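# Set the toppled stool upright inside the dashed rectangle

## Task

Turn the stool that lies on its side back upright so it rests on its legs, with it standing within the area marked by the dashed rectangle.

## Robot and tools

Robot: two arms, left_arm and right_arm, each with a five-digit hand (left_arm has a left hand, right_arm a right hand, mirror images). Base positions in the scene frame: left_arm (-0.046, +0.375, +0.046) m, right_arm (+0.003, -0.466, +0.046) m, both nearly unrotated about z. A two-camera stand is fixed to the floor behind them.

Frames. Scene frame: origin at table-top height midway between the nominal bases, +z up, +x out over the table, left_arm on the +y side. Reported hand poses, velocities and targets are in each arm's own base frame. Offsets you command are along the current Hand target's own axes. Hand-point axes (right hand): +z runs along straight fingers toward the tips, +x crosses the palm away from the thumb (toward the thumb on the left hand), +y points out of the palm face (palm surface at y = -0.062 m). A rigid mast near the wrist on the palm side can bump things.

The 48-number row. One row always covers both arms: left_arm dx, dy, dz, rx, ry, rz; then 16 left-hand motor goals; left current_limit, speed; then the same 24 for right_arm. Every value lies in [-1, 1]. The pose part is an offset (not a pose) from that arm's Hand target at the start of the action: 1.0 equals 0.6 m of translation or 180 degrees, and rx, ry, rz form one rotation vector. Each row of an action is measured from that same start, and a repeated offset moves further. Six zeros re-request the current Hand target. Hand motor order: index_mcp, index_abd, index_pip, index_dip, middle_mcp, middle_abd, middle_pip, middle_dip, ring_mcp, ring_abd, ring_pip, ring_dip, thumb_cmc, thumb_axl, thumb_mcp, thumb_ipl. Each is an absolute goal angle scaled between the hinge's two stops; moving toward -1 curls fingers toward the palm. Straight settings: _mcp +0.75, _abd 0.00, _pip +0.58, _dip +0.70, thumb_cmc +0.71, thumb_axl +0.68, thumb_mcp +0.23, thumb_ipl +0.17. A zero is a real goal, so to leave a hand unchanged resend its hand_goal, hand_current_limit and hand_speed. current_limit maps -1..+1 to 0..550 mA (start +0.4); speed scales motor goal speed as (speed+1)/2 of 8.5 rad/s (start -0.6). On the right hand middle_pip cannot be commanded past +94.3 degrees.

Tools.
- execute_actions(actions, cameras): actions is a list of actions; each action is up to 15 rows, one per 1/30 s control step, the final row held to fill 15 steps. Empty list returns state plus images.
- move(target, speed, blend, stop_force, zero, blocking, cameras): drives hand points in straight lines. target is one 48-number row, or up to 15 rows; all offsets in a list count from the same Hand targets. speed in m/s, 0.002 to 3.6 (default 0.25), rotation up to twice that in rad/s. blend in m rounds corners (0 = stop at each point). stop_force in N, 3 to 120, ends an arm's path when its wrist sensor feels that much push; unreliable when the hand rotates; omit it when backing off a contact. zero (default true) re-zeros the force before the move. blocking=false returns early but not with stop_force. Moves last 0.5 to 10 s and do not avoid obstacles; steer clear of each arm's own base.
- wait(seconds 0 to 10, cameras): let time pass holding commands.
- stop(cameras): brake a running move.
- zoom_image(camera, region [x0,y0,x1,y1] in pixels, at most 504 x 504).
- zero_wrist_force(arm).
- finished_scene(scene): current scene's number; ends the scene irreversibly.
Cameras: cam_head_left, cam_head_right, cam_high, cam_low, cam_left_wrist, cam_right_wrist, all 672x504.

Results. end_effector_position (m), end_effector_quat_wxyz and velocities in the arm's base frame; these can be off by a few cm. Hand target is the last commanded pose after the controller limits orientation to within 32 degrees of measured; the hand may settle short, so send the missing distance. Wrist force/torque are in the end effector's axes, zeroed at scene start; a third line gives the peak since last shown. hand_goal, hand_measured, hand_current_ma, and hand_state (moving, goal, blocked, overload) are per motor in the order above. The move line reports the ending: done, off_target, moving, held or fault, and limits such as paced or held. Arm commands lag by about 0.09 s or 0.17 to 0.22 s.

Cautions. Arms are stiff: aiming even slightly beyond a firm contact may trigger a fault stop (about 150 N force, or joint torque limits: 130 N m for the big joints, 24.3 N m for wrists), freezing that arm 10 s. Approach slowly. A motor drawing 495 mA or more for 5 s shuts off for 10 s; ease current_limit when holding. Motors heat from loads, stretched poses or pushing unreachable targets; at 85 °C the arm brakes for 30 s or more. Keep the arms and hands from touching each other, including one hand gripping the other's fingers. Do not drop the stool, release it while moving, slam or strike fixed objects, or let anything leave the table. Stray pushes may nudge loose objects. The stool must remain upright in the rectangle unaided before finishing.

Each tool is called after "Call:" as a command line: name --argument value for each argument, lists and objects as JSON in quotes; but a table of rows of numbers goes row by row, as --pt "numbers of a row", without its own name.

## Session

Call:
execute_actions --actions '[]'

Scene clock: 0.00 s.
left_arm: end_effector_position=(+0.6507, +0.1311, +0.1009) hand_goal=(+0.754, +0.000, +0.576, +0.696, +0.754, +0.000, +0.576, +0.696, +0.754, +0.000, +0.576, +0.696, +0.714, +0.678, +0.226, +0.168) hand_measured=(+0.754, +0.000, +0.576, +0.696, +0.754, +0.000, +0.576, +0.696, +0.754, +0.000, +0.576, +0.696, +0.714, +0.678, +0.226, +0.168) hand_current_ma=(+0, +0, +0, +0, +0, +0, +0, +0, +0, +0, +0, +0, +0, +0, +0, +0) hand_state=(goal, goal, goal, goal, goal, goal, goal, goal, goal, goal, goal, goal, goal, goal, goal, goal) hand_current_limit=0.40 hand_speed=-0.60 end_effector_quat_wxyz=(-0.467, +0.840, +0.219, -0.168) | right_arm: end_effector_position=(+0.6408, +0.4263, +0.2306) hand_goal=(+0.754, +0.000, +0.576, +0.696, +0.754, +0.000, +0.576, +0.696, +0.754, +0.000, +0.576, +0.696, +0.714, +0.678, +0.226, +0.168) hand_measured=(+0.754, +0.000, +0.576, +0.696, +0.754, +0.000, +0.576, +0.696, +0.754, +0.000, +0.576, +0.696, +0.714, +0.678, +0.226, +0.168) hand_current_ma=(+0, +0, +0, +0, +0, +0, +0, +0, +0, +0, +0, +0, +0, +0, +0, +0) hand_state=(goal, goal, goal, goal, goal, goal, goal, goal, goal, goal, goal, goal, goal, goal, goal, goal) hand_current_limit=0.40 hand_speed=-0.60 end_effector_quat_wxyz=(+0.238, +0.400, +0.840, -0.280)
Joint positions: left_arm=[3.321 -2.249 -1.27 -1.801 2.475 0.937] | right_arm=[0.632 -0.915 1.067 -1.395 -2.261 0.069]
Joint velocities: within noise
Joint torques (N m): no reading
Wrist force (N): no reading
Wrist torque (N m): no reading
Wrist force, peak (N): no reading
Hand target: left_arm +0.6507, +0.1311, +0.1009; -0.467, +0.840, +0.219, -0.168 | right_arm +0.6408, +0.4263, +0.2306; +0.238, +0.400, +0.840, -0.280

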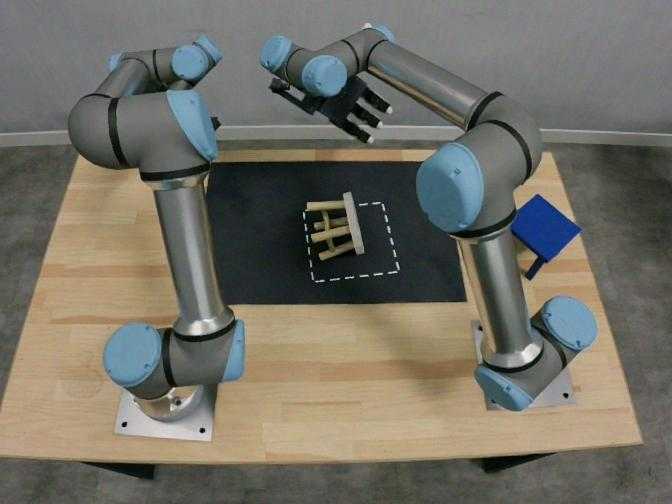

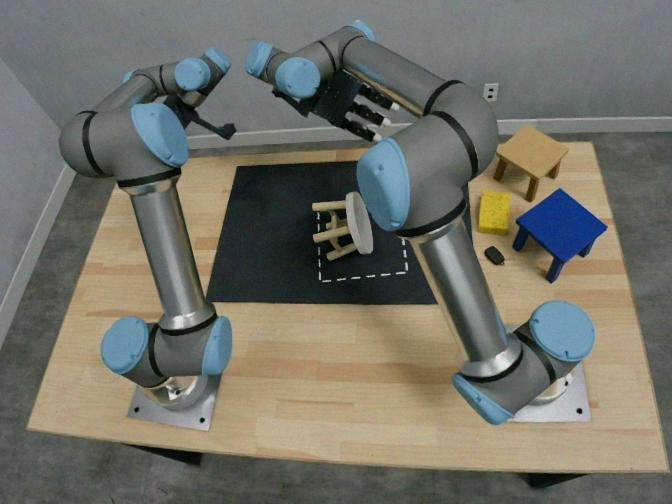

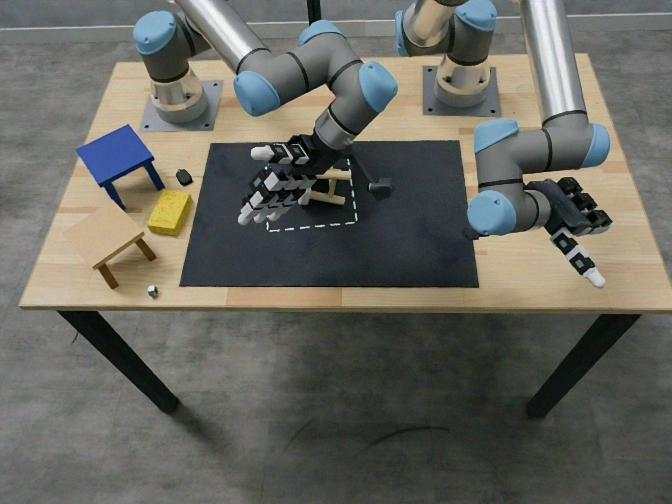

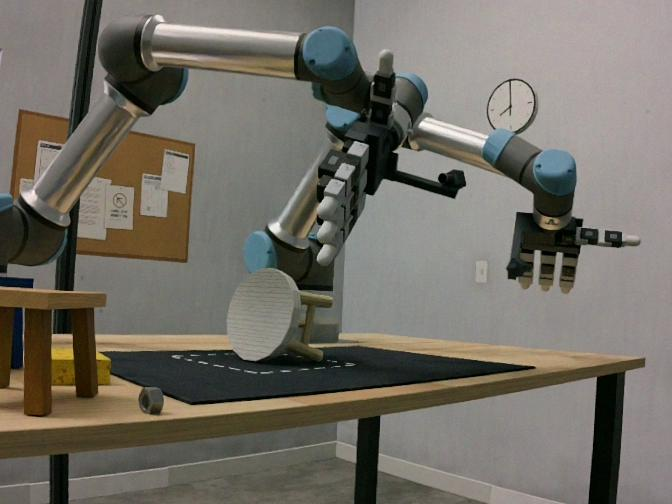

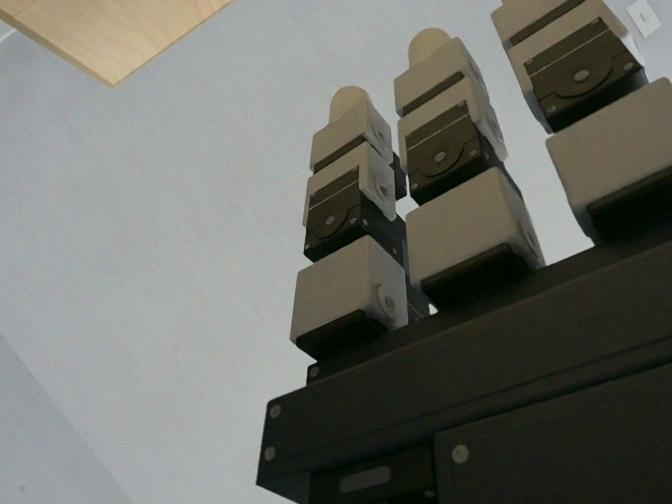

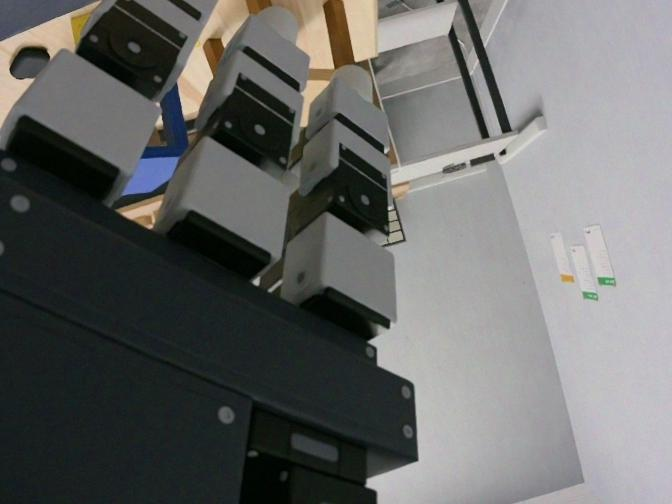

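Call:
zoom_image --camera "cam_head_left" --region '[280, 170, 430, 290]'

Call:
zoom_image --camera "cam_low" --region '[150, 240, 380, 420]'

Call:
zoom_image --camera "cam_high" --region '[200, 100, 500, 300]'

Scaled by 3.360 from the camera's 672x504 image, which has a finer 960x720 frame.

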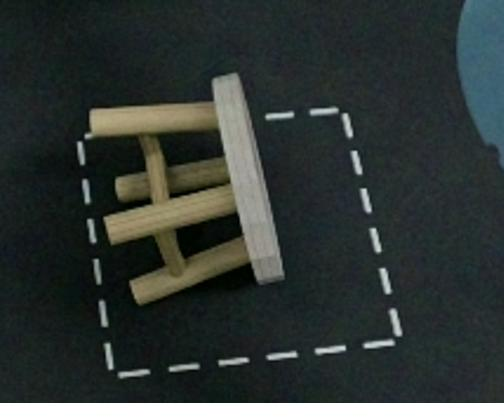

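Scaled by 2.191 from the camera's 672x504 image, which has a finer 960x720 frame.

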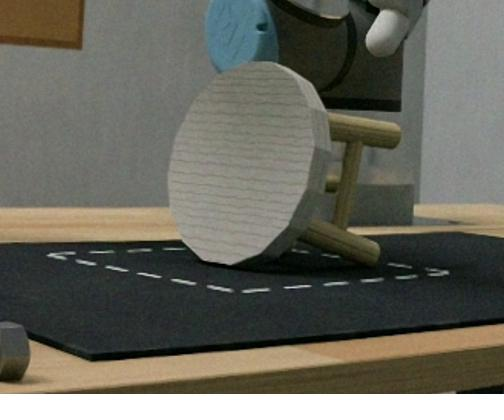

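Scaled by 1.680 from the camera's 672x504 image, which has a finer 960x720 frame.

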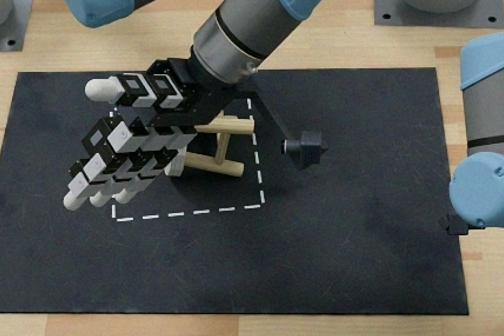

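Call:
move --target '[0,0,0,0,0,0,0.754,0,0.576,0.696,0.754,0,0.576,0.696,0.754,0,0.576,0.696,0.714,0.678,0.226,0.168,0.4,-0.6,-0.092,-0.6,0.08,0,0,0,0.754,0,0.576,0.696,0.754,0,0.576,0.696,0.754,0,0.576,0.696,0.714,0.678,0.226,0.168,0.4,-0.6]' --speed 0.3 --cameras '["all"]'

Scene clock: 105.63 s.
left_arm: end_effector_position=(+0.6507, +0.1311, +0.1009) hand_goal=(+0.754, +0.000, +0.576, +0.696, +0.754, +0.000, +0.576, +0.696, +0.754, +0.000, +0.576, +0.696, +0.714, +0.678, +0.226, +0.168) hand_measured=(+0.748, +0.000, +0.576, +0.696, +0.748, +0.000, +0.576, +0.696, +0.748, +0.000, +0.576, +0.696, +0.708, +0.678, +0.226, +0.168) hand_current_ma=(-32, +0, +2, +0, -30, +0, +1, +0, -32, +0, +1, +0, -27, -4, -1, -2) hand_state=(goal, goal, goal, goal, goal, goal, goal, goal, goal, goal, goal, goal, goal, goal, goal, goal) hand_current_limit=0.40 hand_speed=-0.60 end_effector_quat_wxyz=(-0.467, +0.840, +0.219, -0.168) | right_arm: end_effector_position=(+0.3908, +0.1765, +0.3304) hand_goal=(+0.754, +0.000, +0.576, +0.696, +0.754, +0.000, +0.576, +0.696, +0.754, +0.000, +0.576, +0.696, +0.714, +0.678, +0.226, +0.168) hand_measured=(+0.752, +0.000, +0.576, +0.696, +0.752, +0.000, +0.576, +0.696, +0.752, +0.000, +0.576, +0.696, +0.714, +0.678, +0.224, +0.168) hand_current_ma=(-8, +0, +2, +0, -7, +0, +2, +0, -7, +0, +2, +0, -2, -2, -4, -1) hand_state=(goal, goal, goal, goal, goal, goal, goal, goal, goal, goal, goal, goal, goal, goal, goal, goal) hand_current_limit=0.40 hand_speed=-0.60 end_effector_quat_wxyz=(+0.238, +0.400, +0.840, -0.280)
Joint positions: left_arm=[3.321 -2.249 -1.27 -1.801 2.475 0.937] | right_arm=[0.493 -1.833 1.946 -1.472 -2.298 -0.108]
Joint torques (N m): left_arm=[-0.38 45 18.26 1.52 1.16 -0.23] | right_arm=[-10.35 -18.63 -12.71 0.78 -3.83 -1.56]
Wrist force (N): left_arm=[-0.1 0.0 -0.1] | right_arm=[0.0 0.1 0.1]
Wrist torque (N m): left_arm=[0.02 0.02 -0.01] | right_arm=[-0.03 -0.04 0.03]
Wrist force, peak (N): left_arm=[-0.4 -0.3 -0.4] | right_arm=[0.2 2.0 -0.2]
Hand target: left_arm +0.6507, +0.1311, +0.1009; -0.467, +0.840, +0.219, -0.168 | right_arm +0.3908, +0.1765, +0.3305; +0.238, +0.400, +0.840, -0.280
Off the commanded pose: left_arm 0.000 m, 0 deg | right_arm 0.000 m, 0 deg.
move: done

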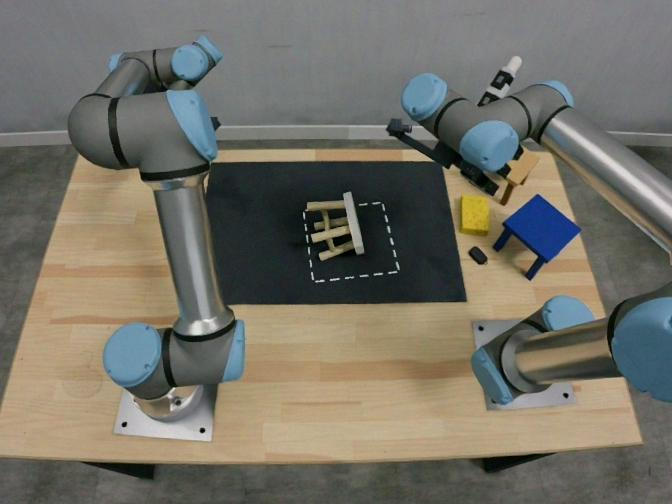

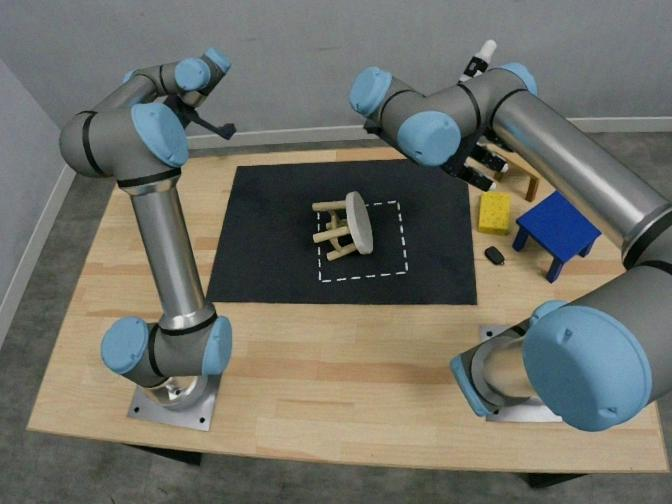

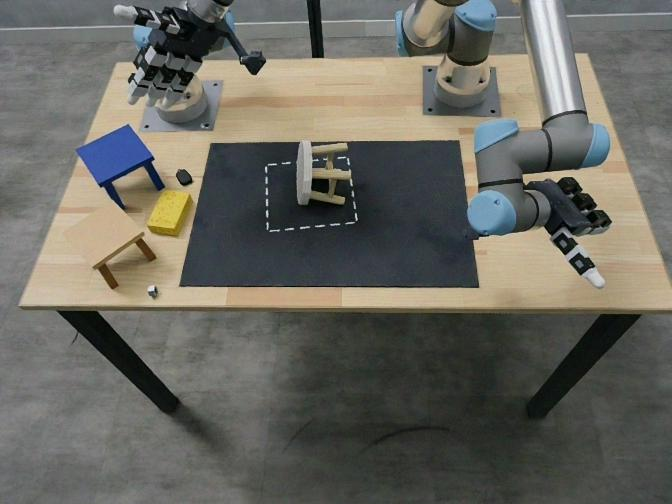

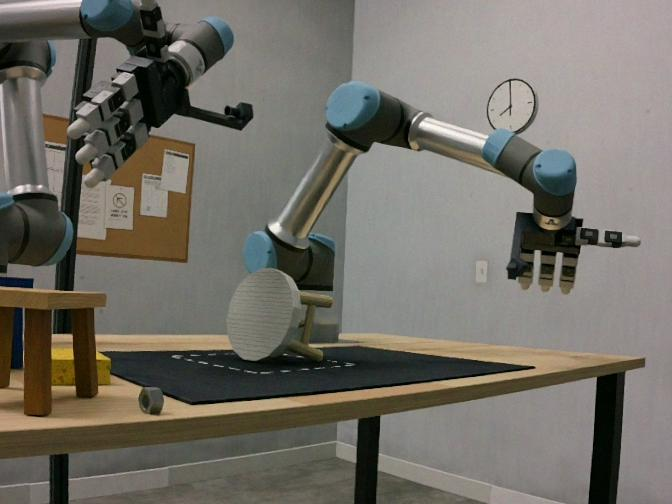

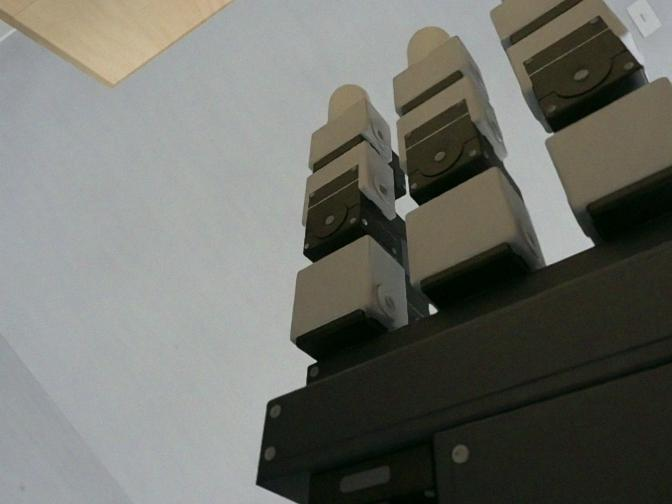

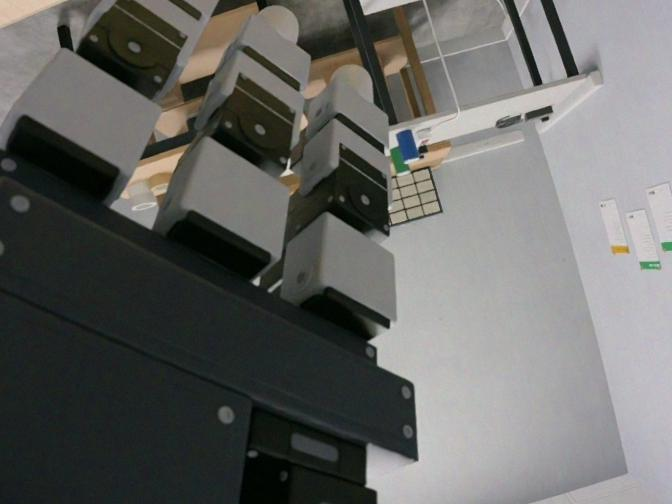

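Call:
zoom_image --camera "cam_high" --region '[240, 120, 390, 240]'

Call:
zoom_image --camera "cam_head_right" --region '[280, 170, 430, 290]'

Scaled by 3.360 from the camera's 672x504 image, which has a finer 960x720 frame.

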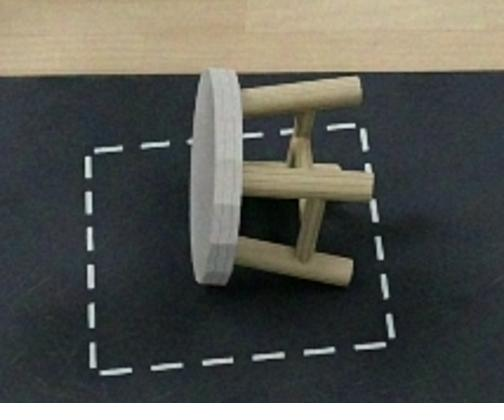

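Scaled by 3.360 from the camera's 672x504 image, which has a finer 960x720 frame.

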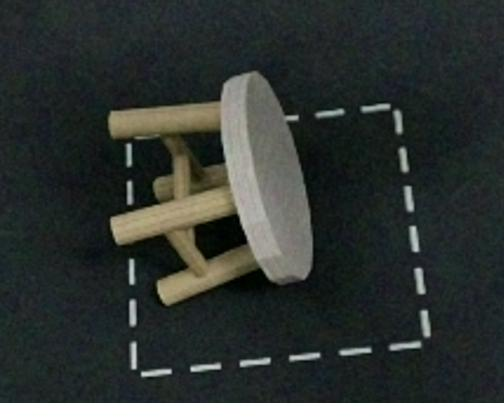

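Call:
move --target '[-0.640,-0.297,-0.382,0.559,0.428,0.419,0.863,0,0.576,0.696,0.863,0,0.576,0.696,0.863,0,0.576,0.696,-0.571,0.678,-0.337,-0.319,0.4,-0.6,0,0,0,0,0,0,0.754,0,0.576,0.696,0.754,0,0.576,0.696,0.754,0,0.576,0.696,0.714,0.678,0.226,0.168,0.4,-0.6]' --speed 0.3 --cameras '["all"]'

Scene clock: 260.30 s.
left_arm: end_effector_position=(+0.5434, +0.0107, +0.2286) hand_goal=(+0.864, +0.000, +0.576, +0.696, +0.864, +0.000, +0.576, +0.696, +0.864, +0.000, +0.576, +0.696, -0.570, +0.678, -0.336, -0.318) hand_measured=(+0.846, +0.000, +0.576, +0.696, +0.848, +0.000, +0.576, +0.696, +0.848, +0.000, +0.576, +0.696, -0.566, +0.678, -0.330, -0.314) hand_current_ma=(-84, +0, +0, +0, -76, +0, +0, +0, -81, +0, +0, +0, +20, -2, +35, +20) hand_state=(goal, goal, goal, goal, goal, goal, goal, goal, goal, goal, goal, goal, goal, goal, goal, goal) hand_current_limit=0.40 hand_speed=-0.60 end_effector_quat_wxyz=(+0.702, -0.663, +0.234, +0.111) | right_arm: end_effector_position=(+0.3908, +0.1765, +0.3305) hand_goal=(+0.754, +0.000, +0.576, +0.696, +0.754, +0.000, +0.576, +0.696, +0.754, +0.000, +0.576, +0.696, +0.714, +0.678, +0.226, +0.168) hand_measured=(+0.752, +0.000, +0.576, +0.696, +0.752, +0.000, +0.576, +0.696, +0.752, +0.000, +0.576, +0.696, +0.714, +0.678, +0.224, +0.168) hand_current_ma=(-8, +0, +2, +0, -7, +0, +2, +0, -7, +0, +2, +0, -2, -2, -4, -1) hand_state=(goal, goal, goal, goal, goal, goal, goal, goal, goal, goal, goal, goal, goal, goal, goal, goal) hand_current_limit=0.40 hand_speed=-0.60 end_effector_quat_wxyz=(+0.238, +0.400, +0.840, -0.280)
Joint positions: left_arm=[2.981 -1.924 -1.64 -2.247 3.166 0.967] | right_arm=[0.493 -1.833 1.946 -1.472 -2.298 -0.108]
Joint torques (N m): left_arm=[7.74 25.77 24.79 3.4 -1.13 -1.96] | right_arm=[-10.02 -18.71 -13.43 0.26 -3.72 -1.55]
Wrist force (N): left_arm=[-0.5 0.5 1.1] | right_arm=[-0.1 -0.2 0.0]
Wrist torque (N m): left_arm=[0.05 0.06 -0.01] | right_arm=[-0.06 -0.02 0.00]
Wrist force, peak (N): left_arm=[-3.1 -1.0 -2.6] | right_arm=[0.0 0.3 0.7]
Hand target: left_arm +0.5434, +0.0107, +0.2286; +0.702, -0.663, +0.234, +0.111 (not the last commanded pose) | right_arm +0.3908, +0.1765, +0.3305; +0.238, +0.400, +0.840, -0.280
Off the commanded pose: left_arm 0.276 m, 84 deg | right_arm 0.000 m, 0 deg.
move: held (left_arm; a check stopped the path); limits=held
pose unreachable (left arm): on one or more control steps of this call, first in action 0 (counted from 0), this arm could not follow its commanded pose, so it was not sent that pose on those steps. It may still have moved: this result reports where it is.
cause: moving toward the commanded pose would bring two parts of the arm too close to each other (joints 4 (wrist 1) to 6 (wrist 3) lie between them).

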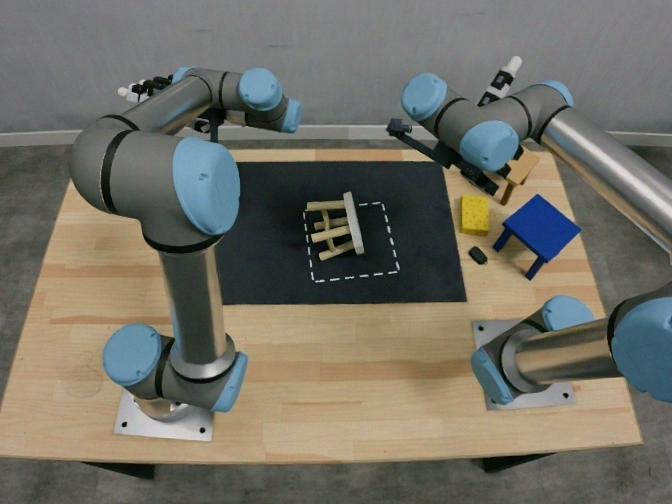

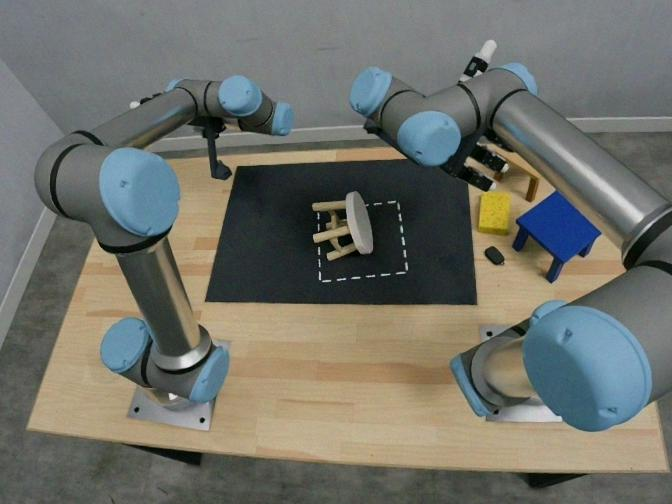

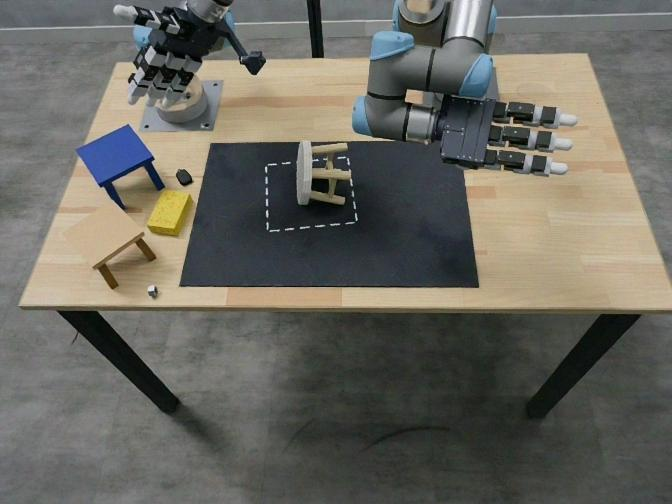

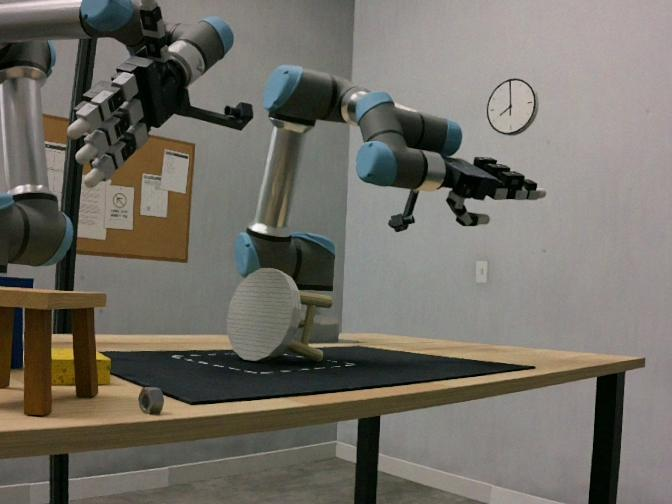

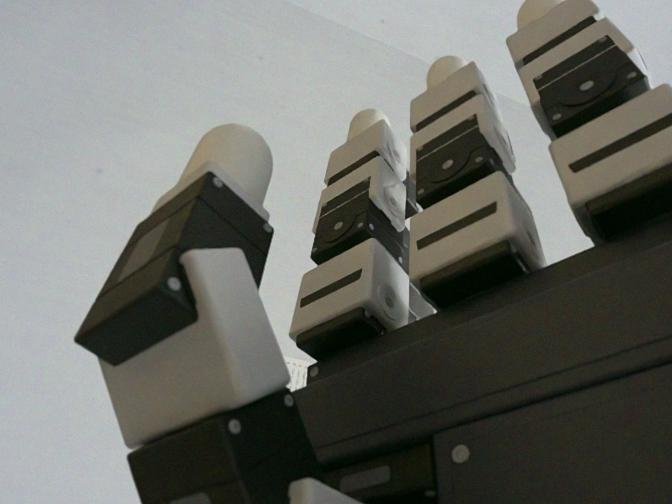

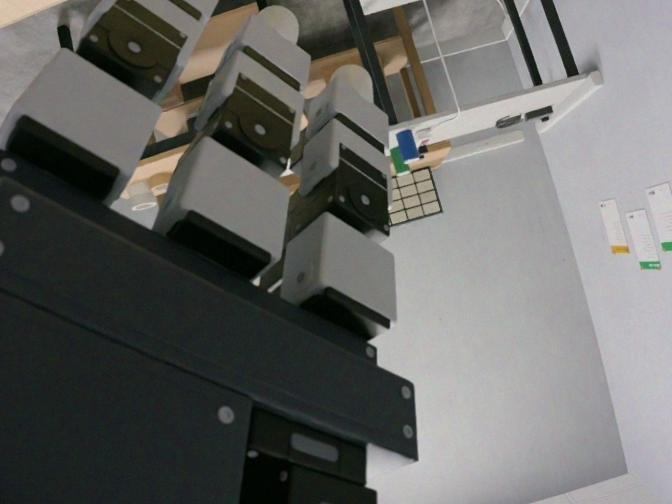

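Call:
move --target '[0,0,0.3,0,0,0,0.753,0,0.576,0.696,0.753,0,0.576,0.696,0.753,0,0.576,0.696,-0.571,0.678,-0.337,-0.319,0.4,-0.6,0.034,0.178,-0.143,0.1325,0.5674,-0.3748,0.863,0,0.576,0.696,0.863,0,0.576,0.696,0.863,0,0.576,0.696,-0.571,0.678,-0.337,-0.319,0.4,-0.6]' --speed 0.3 --cameras '["all"]'

Scene clock: 327.87 s.
left_arm: end_effector_position=(+0.5746, +0.1793, +0.2305) hand_goal=(+0.754, +0.000, +0.576, +0.696, +0.754, +0.000, +0.576, +0.696, +0.754, +0.000, +0.576, +0.696, -0.570, +0.678, -0.336, -0.318) hand_measured=(+0.748, +0.000, +0.576, +0.696, +0.748, +0.000, +0.576, +0.696, +0.748, +0.000, +0.576, +0.696, -0.566, +0.678, -0.330, -0.314) hand_current_ma=(-32, +0, +0, +0, -29, +0, +0, +0, -32, +0, +0, +0, +20, -2, +35, +20) hand_state=(goal, goal, goal, goal, goal, goal, goal, goal, goal, goal, goal, goal, goal, goal, goal, goal) hand_current_limit=0.40 hand_speed=-0.60 end_effector_quat_wxyz=(+0.702, -0.663, +0.234, +0.111) | right_arm: end_effector_position=(+0.4439, +0.2863, +0.3484) hand_goal=(+0.864, +0.000, +0.576, +0.696, +0.864, +0.000, +0.576, +0.696, +0.864, +0.000, +0.576, +0.696, -0.570, +0.678, -0.336, -0.318) hand_measured=(+0.854, +0.002, +0.576, +0.696, +0.856, +0.002, +0.576, +0.696, +0.856, +0.002, +0.576, +0.696, -0.566, +0.680, -0.336, -0.316) hand_current_ma=(-35, +4, +2, +0, -30, +5, +2, +0, -28, +4, +2, +0, +14, +7, +4, +9) hand_state=(goal, goal, goal, goal, goal, goal, goal, goal, goal, goal, goal, goal, goal, goal, goal, goal) hand_current_limit=0.40 hand_speed=-0.60 end_effector_quat_wxyz=(-0.618, +0.081, +0.772, -0.124)
Joint positions: left_arm=[3.292 -1.979 -1.525 -2.744 3.475 0.527] | right_arm=[0.146 -0.84 0.686 -0.054 -1.52 -1.258]
Joint torques (N m): left_arm=[9.05 28.51 24.73 -1.71 1.33 -2.17] | right_arm=[-9.71 -55 -9.99 -1.35 -2.56 1.81]
Wrist force (N): left_arm=[-0.4 0.6 1.0] | right_arm=[0.1 -2.3 -0.5]
Wrist torque (N m): left_arm=[0.08 0.07 -0.03] | right_arm=[-0.36 0.30 -0.27]
Wrist force, peak (N): left_arm=[-0.4 0.6 1.6] | right_arm=[2.8 -2.8 0.1]
Hand target: left_arm +0.5746, +0.1793, +0.2305; +0.702, -0.663, +0.234, +0.111 (not the last commanded pose) | right_arm +0.4439, +0.2863, +0.3484; -0.618, +0.081, +0.772, -0.124 (not the last commanded pose)
Off the commanded pose: left_arm 0.009 m, 0 deg | right_arm 0.015 m, 14 deg.
move: held (right_arm; a check stopped the path), off_target (left_arm; braked when a check withheld steps of right_arm); limits=held
pose unreachable (right arm): on one or more control steps of this call, first in action 0 (counted from 0), this arm could not follow its commanded pose, so it was not sent that pose on those steps. It may still have moved: this result reports where it is.
cause: moving toward the commanded pose would bring two parts of the arm too close to each other (joints 3 (elbow) to 6 (wrist 3) lie between them).

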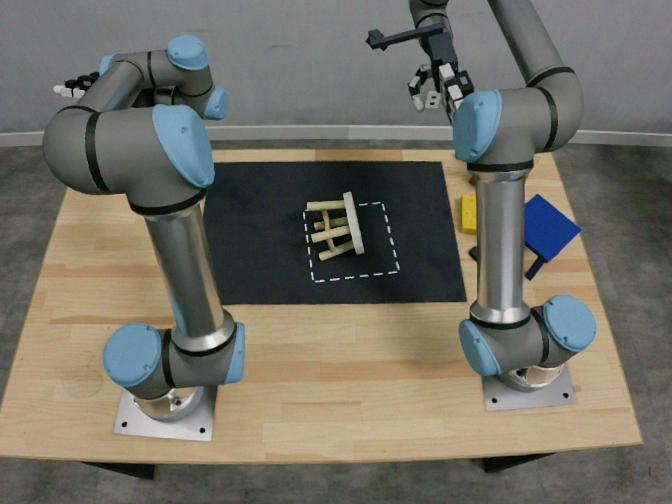

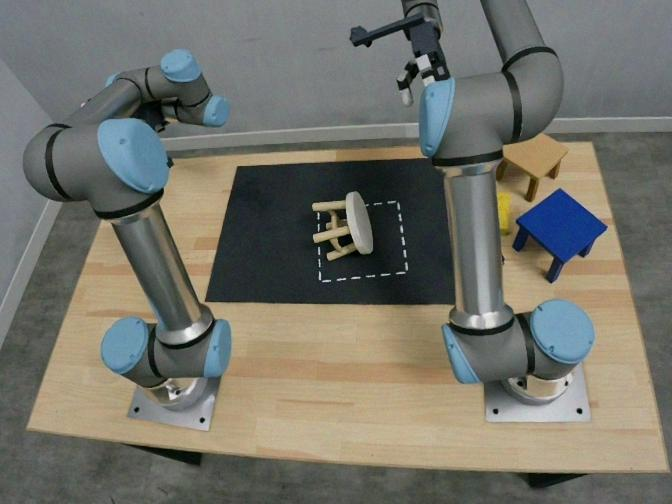

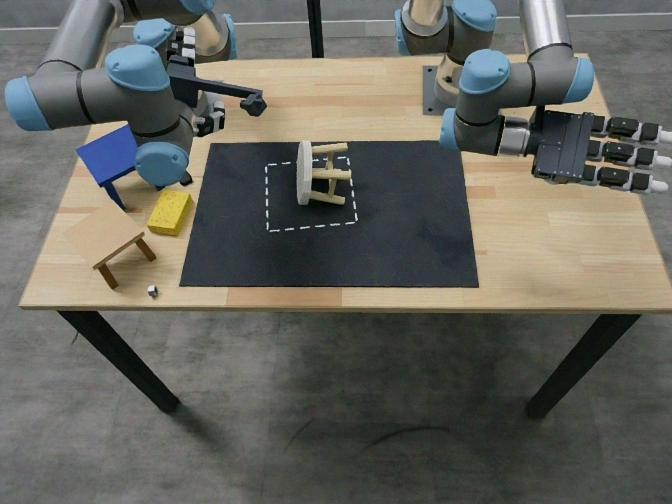

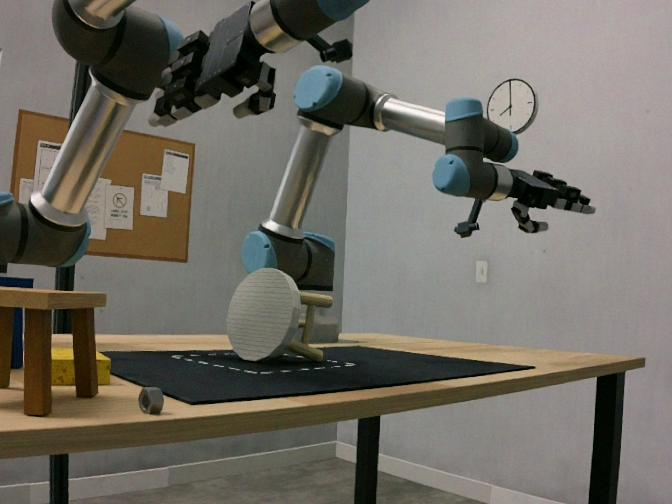

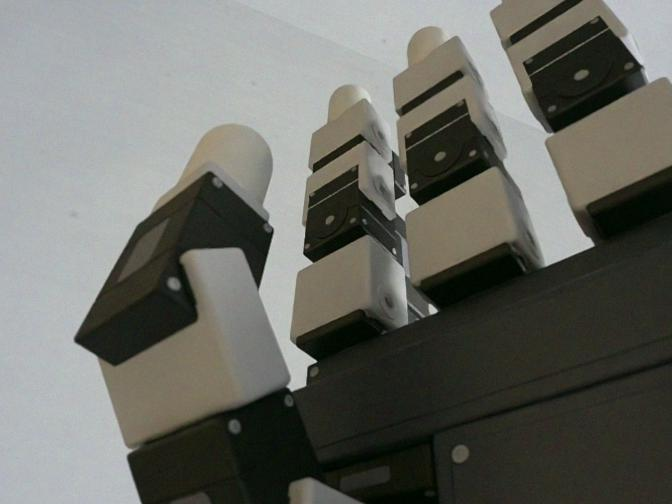

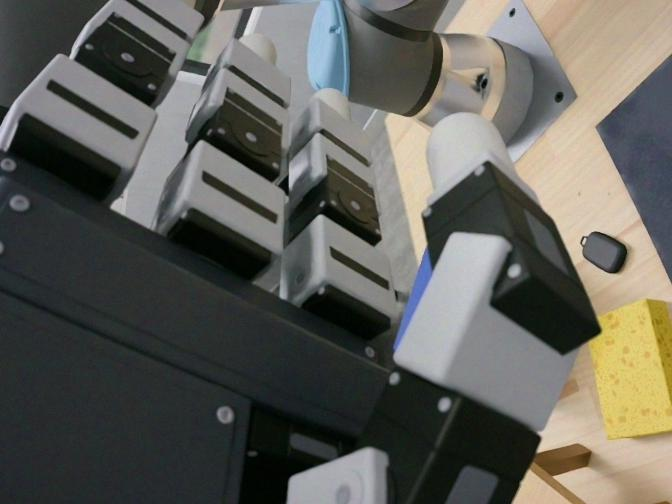

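Call:
move --pt "0 0 0 0 0 0 0.754 0 0.576 0.696 0.754 0 0.576 0.696 0.754 0 0.576 0.696 -0.570 0.678 -0.336 -0.318 0.4 -0.6 0.0412 0.2538 -0.0268 0 0 0 0.863 0 0.576 0.696 0.863 0 0.576 0.696 0.863 0 0.576 0.696 -0.571 0.678 -0.337 -0.319 0.4 -0.6" --pt "0 0 0 0 0 0 0.754 0 0.576 0.696 0.754 0 0.576 0.696 0.754 0 0.576 0.696 -0.570 0.678 -0.336 -0.318 0.4 -0.6 -0.0675 0.3102 0.0477 0.0175 0.0635 -0.0408 0.863 0 0.576 0.696 0.863 0 0.576 0.696 0.863 0 0.576 0.696 -0.571 0.678 -0.337 -0.319 0.4 -0.6" --speed 0.25 --blend 0.03 --cameras '["all"]'

Scene clock: 355.97 s.
left_arm: end_effector_position=(+0.5746, +0.1793, +0.2305) hand_goal=(+0.754, +0.000, +0.576, +0.696, +0.754, +0.000, +0.576, +0.696, +0.754, +0.000, +0.576, +0.696, -0.570, +0.678, -0.336, -0.318) hand_measured=(+0.748, +0.000, +0.576, +0.696, +0.748, +0.000, +0.576, +0.696, +0.748, +0.000, +0.576, +0.696, -0.566, +0.678, -0.330, -0.314) hand_current_ma=(-32, +0, +0, +0, -29, +0, +0, +0, -32, +0, +0, +0, +20, -2, +35, +20) hand_state=(goal, goal, goal, goal, goal, goal, goal, goal, goal, goal, goal, goal, goal, goal, goal, goal) hand_current_limit=0.40 hand_speed=-0.60 end_effector_quat_wxyz=(+0.702, -0.663, +0.234, +0.111) | right_arm: end_effector_position=(+0.4198, +0.4504, +0.2504) hand_goal=(+0.864, +0.000, +0.576, +0.696, +0.864, +0.000, +0.576, +0.696, +0.864, +0.000, +0.576, +0.696, -0.570, +0.678, -0.336, -0.318) hand_measured=(+0.858, +0.002, +0.576, +0.696, +0.858, +0.002, +0.576, +0.696, +0.858, +0.002, +0.576, +0.696, -0.566, +0.680, -0.336, -0.316) hand_current_ma=(-23, +4, +2, +0, -20, +5, +2, +0, -19, +4, +2, +0, +15, +7, +4, +9) hand_state=(goal, goal, goal, goal, goal, goal, goal, goal, goal, goal, goal, goal, goal, goal, goal, goal) hand_current_limit=0.40 hand_speed=-0.60 end_effector_quat_wxyz=(+0.700, -0.026, -0.707, +0.097)
Joint positions: left_arm=[3.292 -1.979 -1.525 -2.744 3.475 0.527] | right_arm=[0.366 -0.554 0.551 0.003 -1.306 -1.396]
Joint torques (N m): left_arm=[7.89 28.31 22.65 -1.51 1.37 -2.23] | right_arm=[-9.81 -63.54 -8.24 -0.7 2.68 -1.74]
Wrist force (N): left_arm=[-0.4 0.6 1.0] | right_arm=[-0.5 -2.2 0.3]
Wrist torque (N m): left_arm=[0.08 0.07 -0.01] | right_arm=[-0.39 0.42 -0.20]
Wrist force, peak (N): left_arm=[-0.4 0.9 1.2] | right_arm=[0.5 -4.2 -0.4]
Hand target: left_arm +0.5746, +0.1793, +0.2305; +0.702, -0.663, +0.234, +0.111 | right_arm +0.4198, +0.4504, +0.2504; +0.700, -0.026, -0.707, +0.097
Off the commanded pose: left_arm 0.000 m, 0 deg | right_arm 0.000 m, 0 deg.
elbow stopped short (right arm): the move would have taken joint 3 (elbow) straighter than the controller allows.
move: done; blend cut to 0 m at target 1

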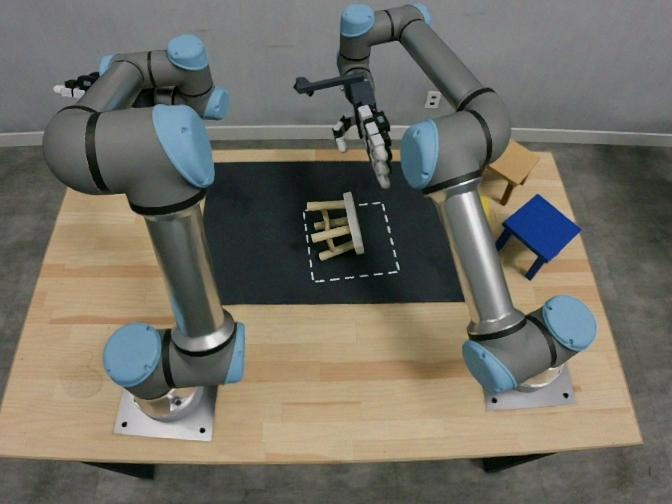

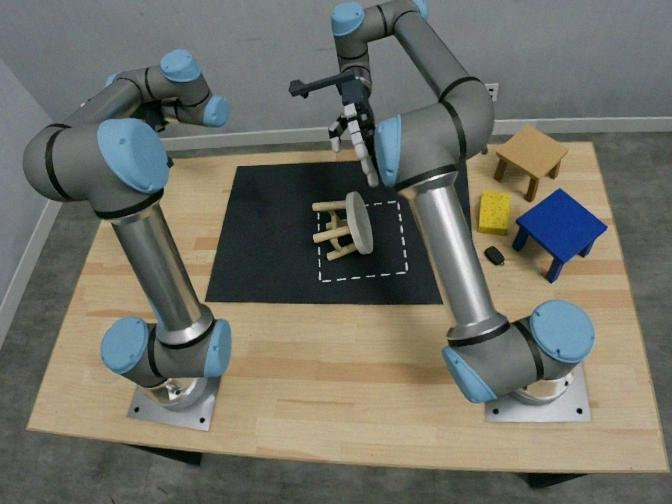

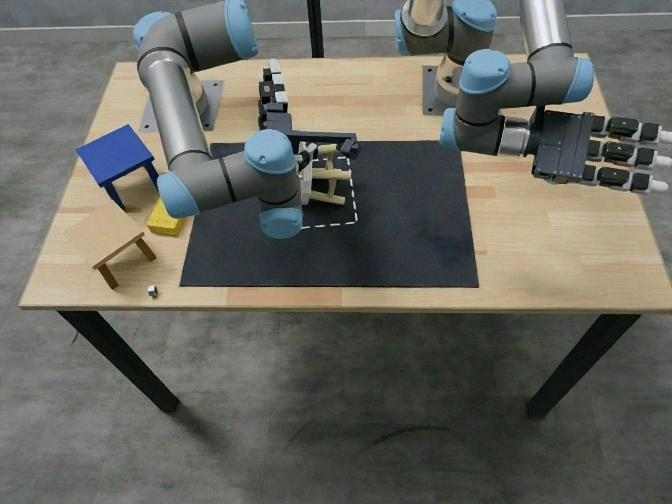

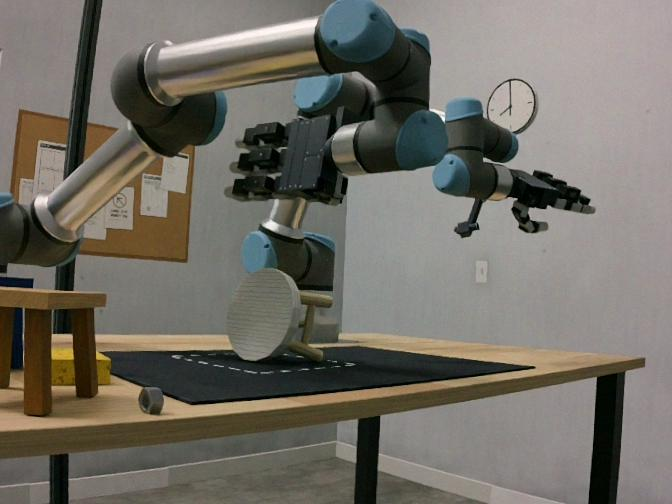

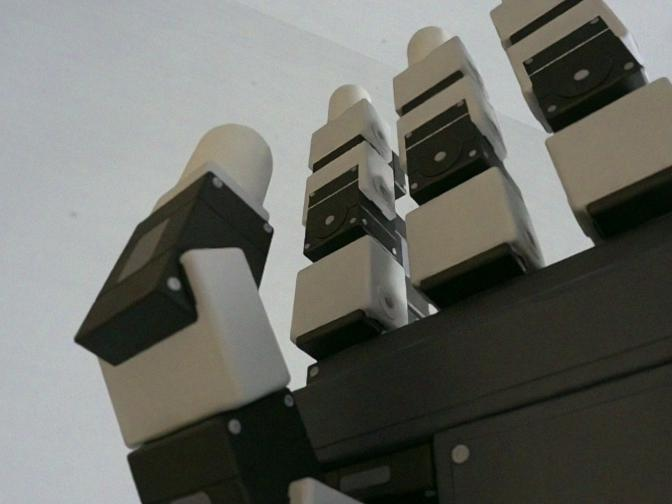

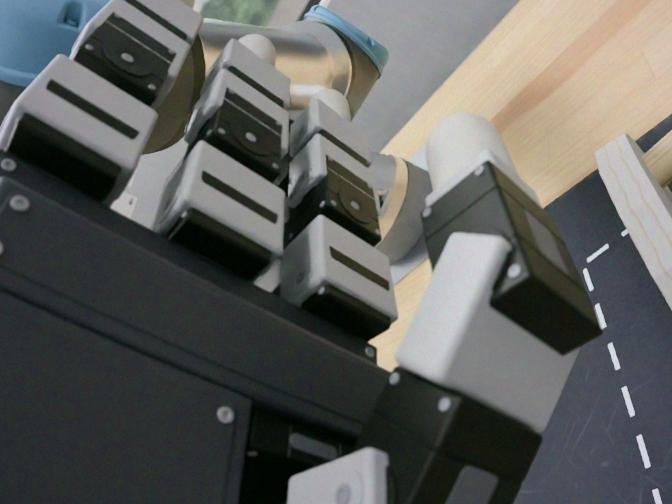

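Call:
move --target '[0,0,0,0,0,0,0.754,0,0.576,0.696,0.754,0,0.576,0.696,0.754,0,0.576,0.696,-0.570,0.678,-0.336,-0.318,0.4,-0.6,-0.2795,0.0467,0,0,0,0,0.863,0,0.576,0.696,0.863,0,0.576,0.696,0.863,0,0.576,0.696,-0.571,0.678,-0.337,-0.319,0.4,-0.6]' --speed 0.15 --stop_force 12 --cameras '["all"]'

Scene clock: 380.37 s.
left_arm: end_effector_position=(+0.5746, +0.1793, +0.2305) hand_goal=(+0.754, +0.000, +0.576, +0.696, +0.754, +0.000, +0.576, +0.696, +0.754, +0.000, +0.576, +0.696, -0.570, +0.678, -0.336, -0.318) hand_measured=(+0.748, +0.000, +0.576, +0.696, +0.748, +0.000, +0.576, +0.696, +0.748, +0.000, +0.576, +0.696, -0.566, +0.678, -0.330, -0.314) hand_current_ma=(-32, +0, +0, +0, -29, +0, +0, +0, -32, +0, +0, +0, +20, -2, +35, +20) hand_state=(goal, goal, goal, goal, goal, goal, goal, goal, goal, goal, goal, goal, goal, goal, goal, goal) hand_current_limit=0.40 hand_speed=-0.60 end_effector_quat_wxyz=(+0.702, -0.663, +0.234, +0.111) | right_arm: end_effector_position=(+0.4200, +0.4489, +0.0804) hand_goal=(+0.864, +0.000, +0.576, +0.696, +0.864, +0.000, +0.576, +0.696, +0.864, +0.000, +0.576, +0.696, -0.570, +0.678, -0.336, -0.318) hand_measured=(+0.858, +0.002, +0.576, +0.696, +0.858, +0.002, +0.576, +0.696, +0.860, +0.002, +0.576, +0.696, -0.568, +0.678, -0.330, -0.316) hand_current_ma=(-22, +4, +2, +0, -19, +5, +2, +0, -18, +5, +2, +0, +9, +0, +24, +9) hand_state=(goal, goal, goal, goal, goal, goal, goal, goal, goal, goal, goal, goal, goal, goal, goal, goal) hand_current_limit=0.40 hand_speed=-0.60 end_effector_quat_wxyz=(+0.700, -0.026, -0.707, +0.097)
Joint positions: left_arm=[3.292 -1.979 -1.525 -2.744 3.475 0.527] | right_arm=[0.364 -0.449 0.786 -0.337 -1.308 -1.396]
Joint torques (N m): left_arm=[7.88 28.91 24.05 -1.57 1.29 -2.32] | right_arm=[-9.53 -51.32 -8.79 -0.71 2.68 0.28]
Wrist force (N): left_arm=[-0.1 0.6 1.0] | right_arm=[-0.4 -1.9 0.1]
Wrist torque (N m): left_arm=[0.08 0.03 0.01] | right_arm=[-0.35 0.43 -0.27]
Wrist force, peak (N): left_arm=[-0.5 0.8 1.3] | right_arm=[0.9 -2.5 0.2]
Hand target: left_arm +0.5746, +0.1793, +0.2305; +0.702, -0.663, +0.234, +0.111 | right_arm +0.4200, +0.4489, +0.0804; +0.700, -0.026, -0.707, +0.097
Off the commanded pose: left_arm 0.000 m, 0 deg | right_arm 0.000 m, 0 deg.
move: done

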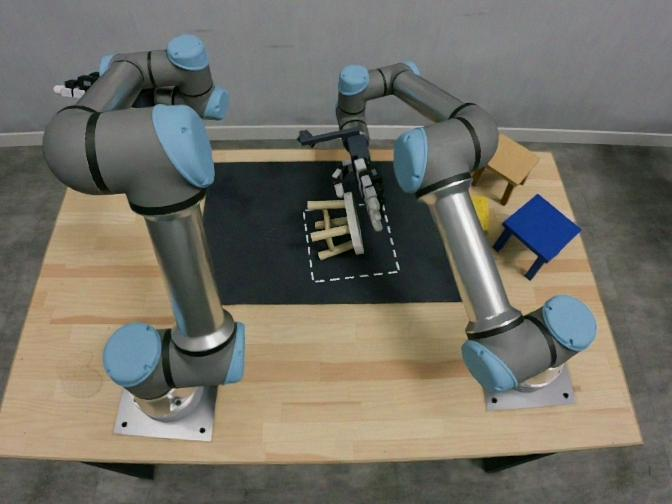

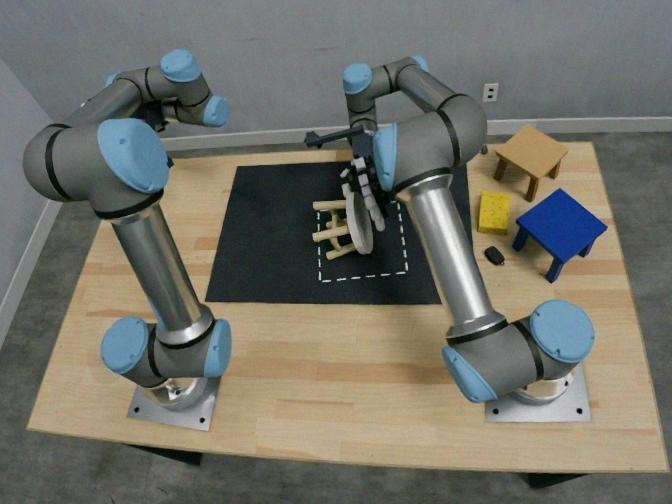

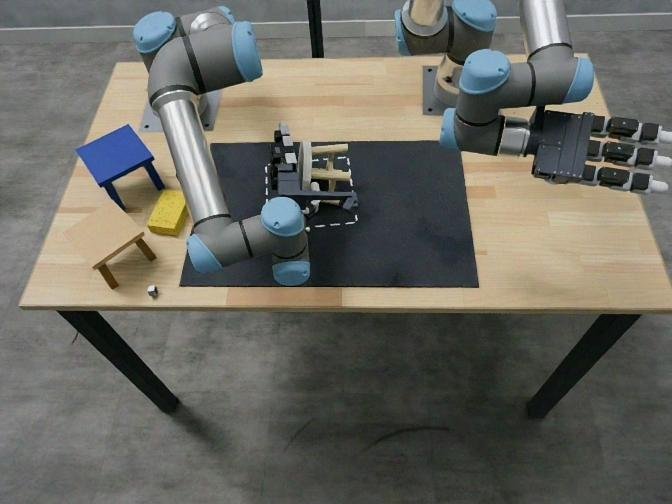

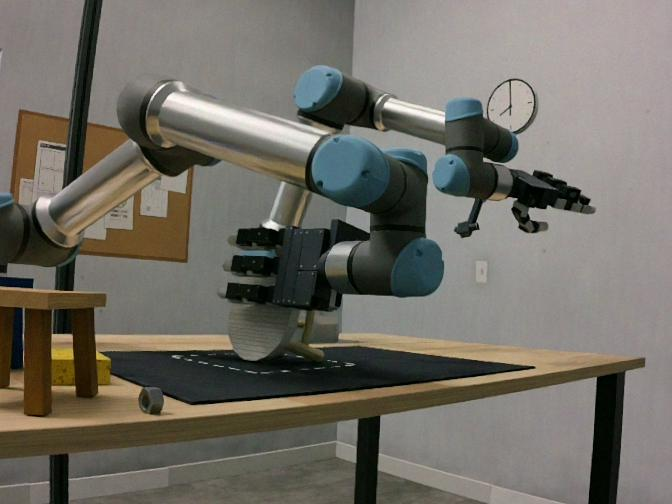

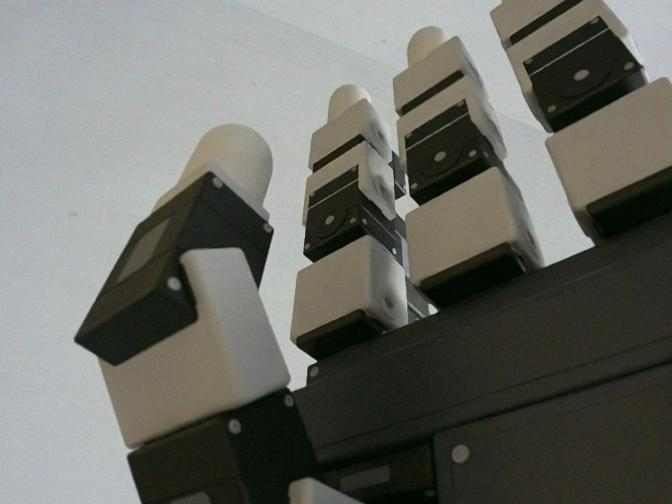

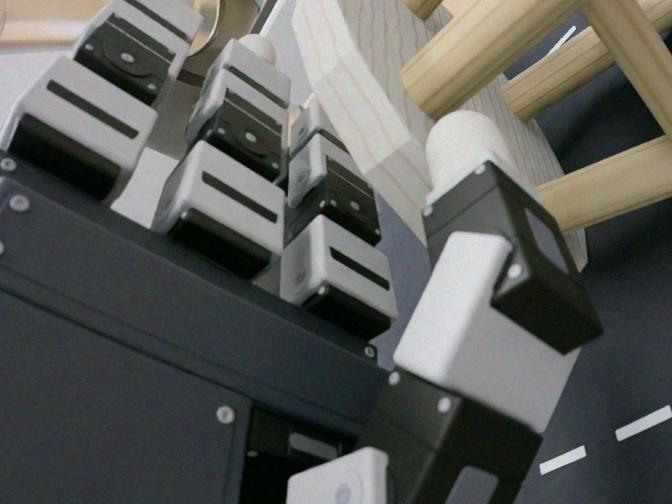

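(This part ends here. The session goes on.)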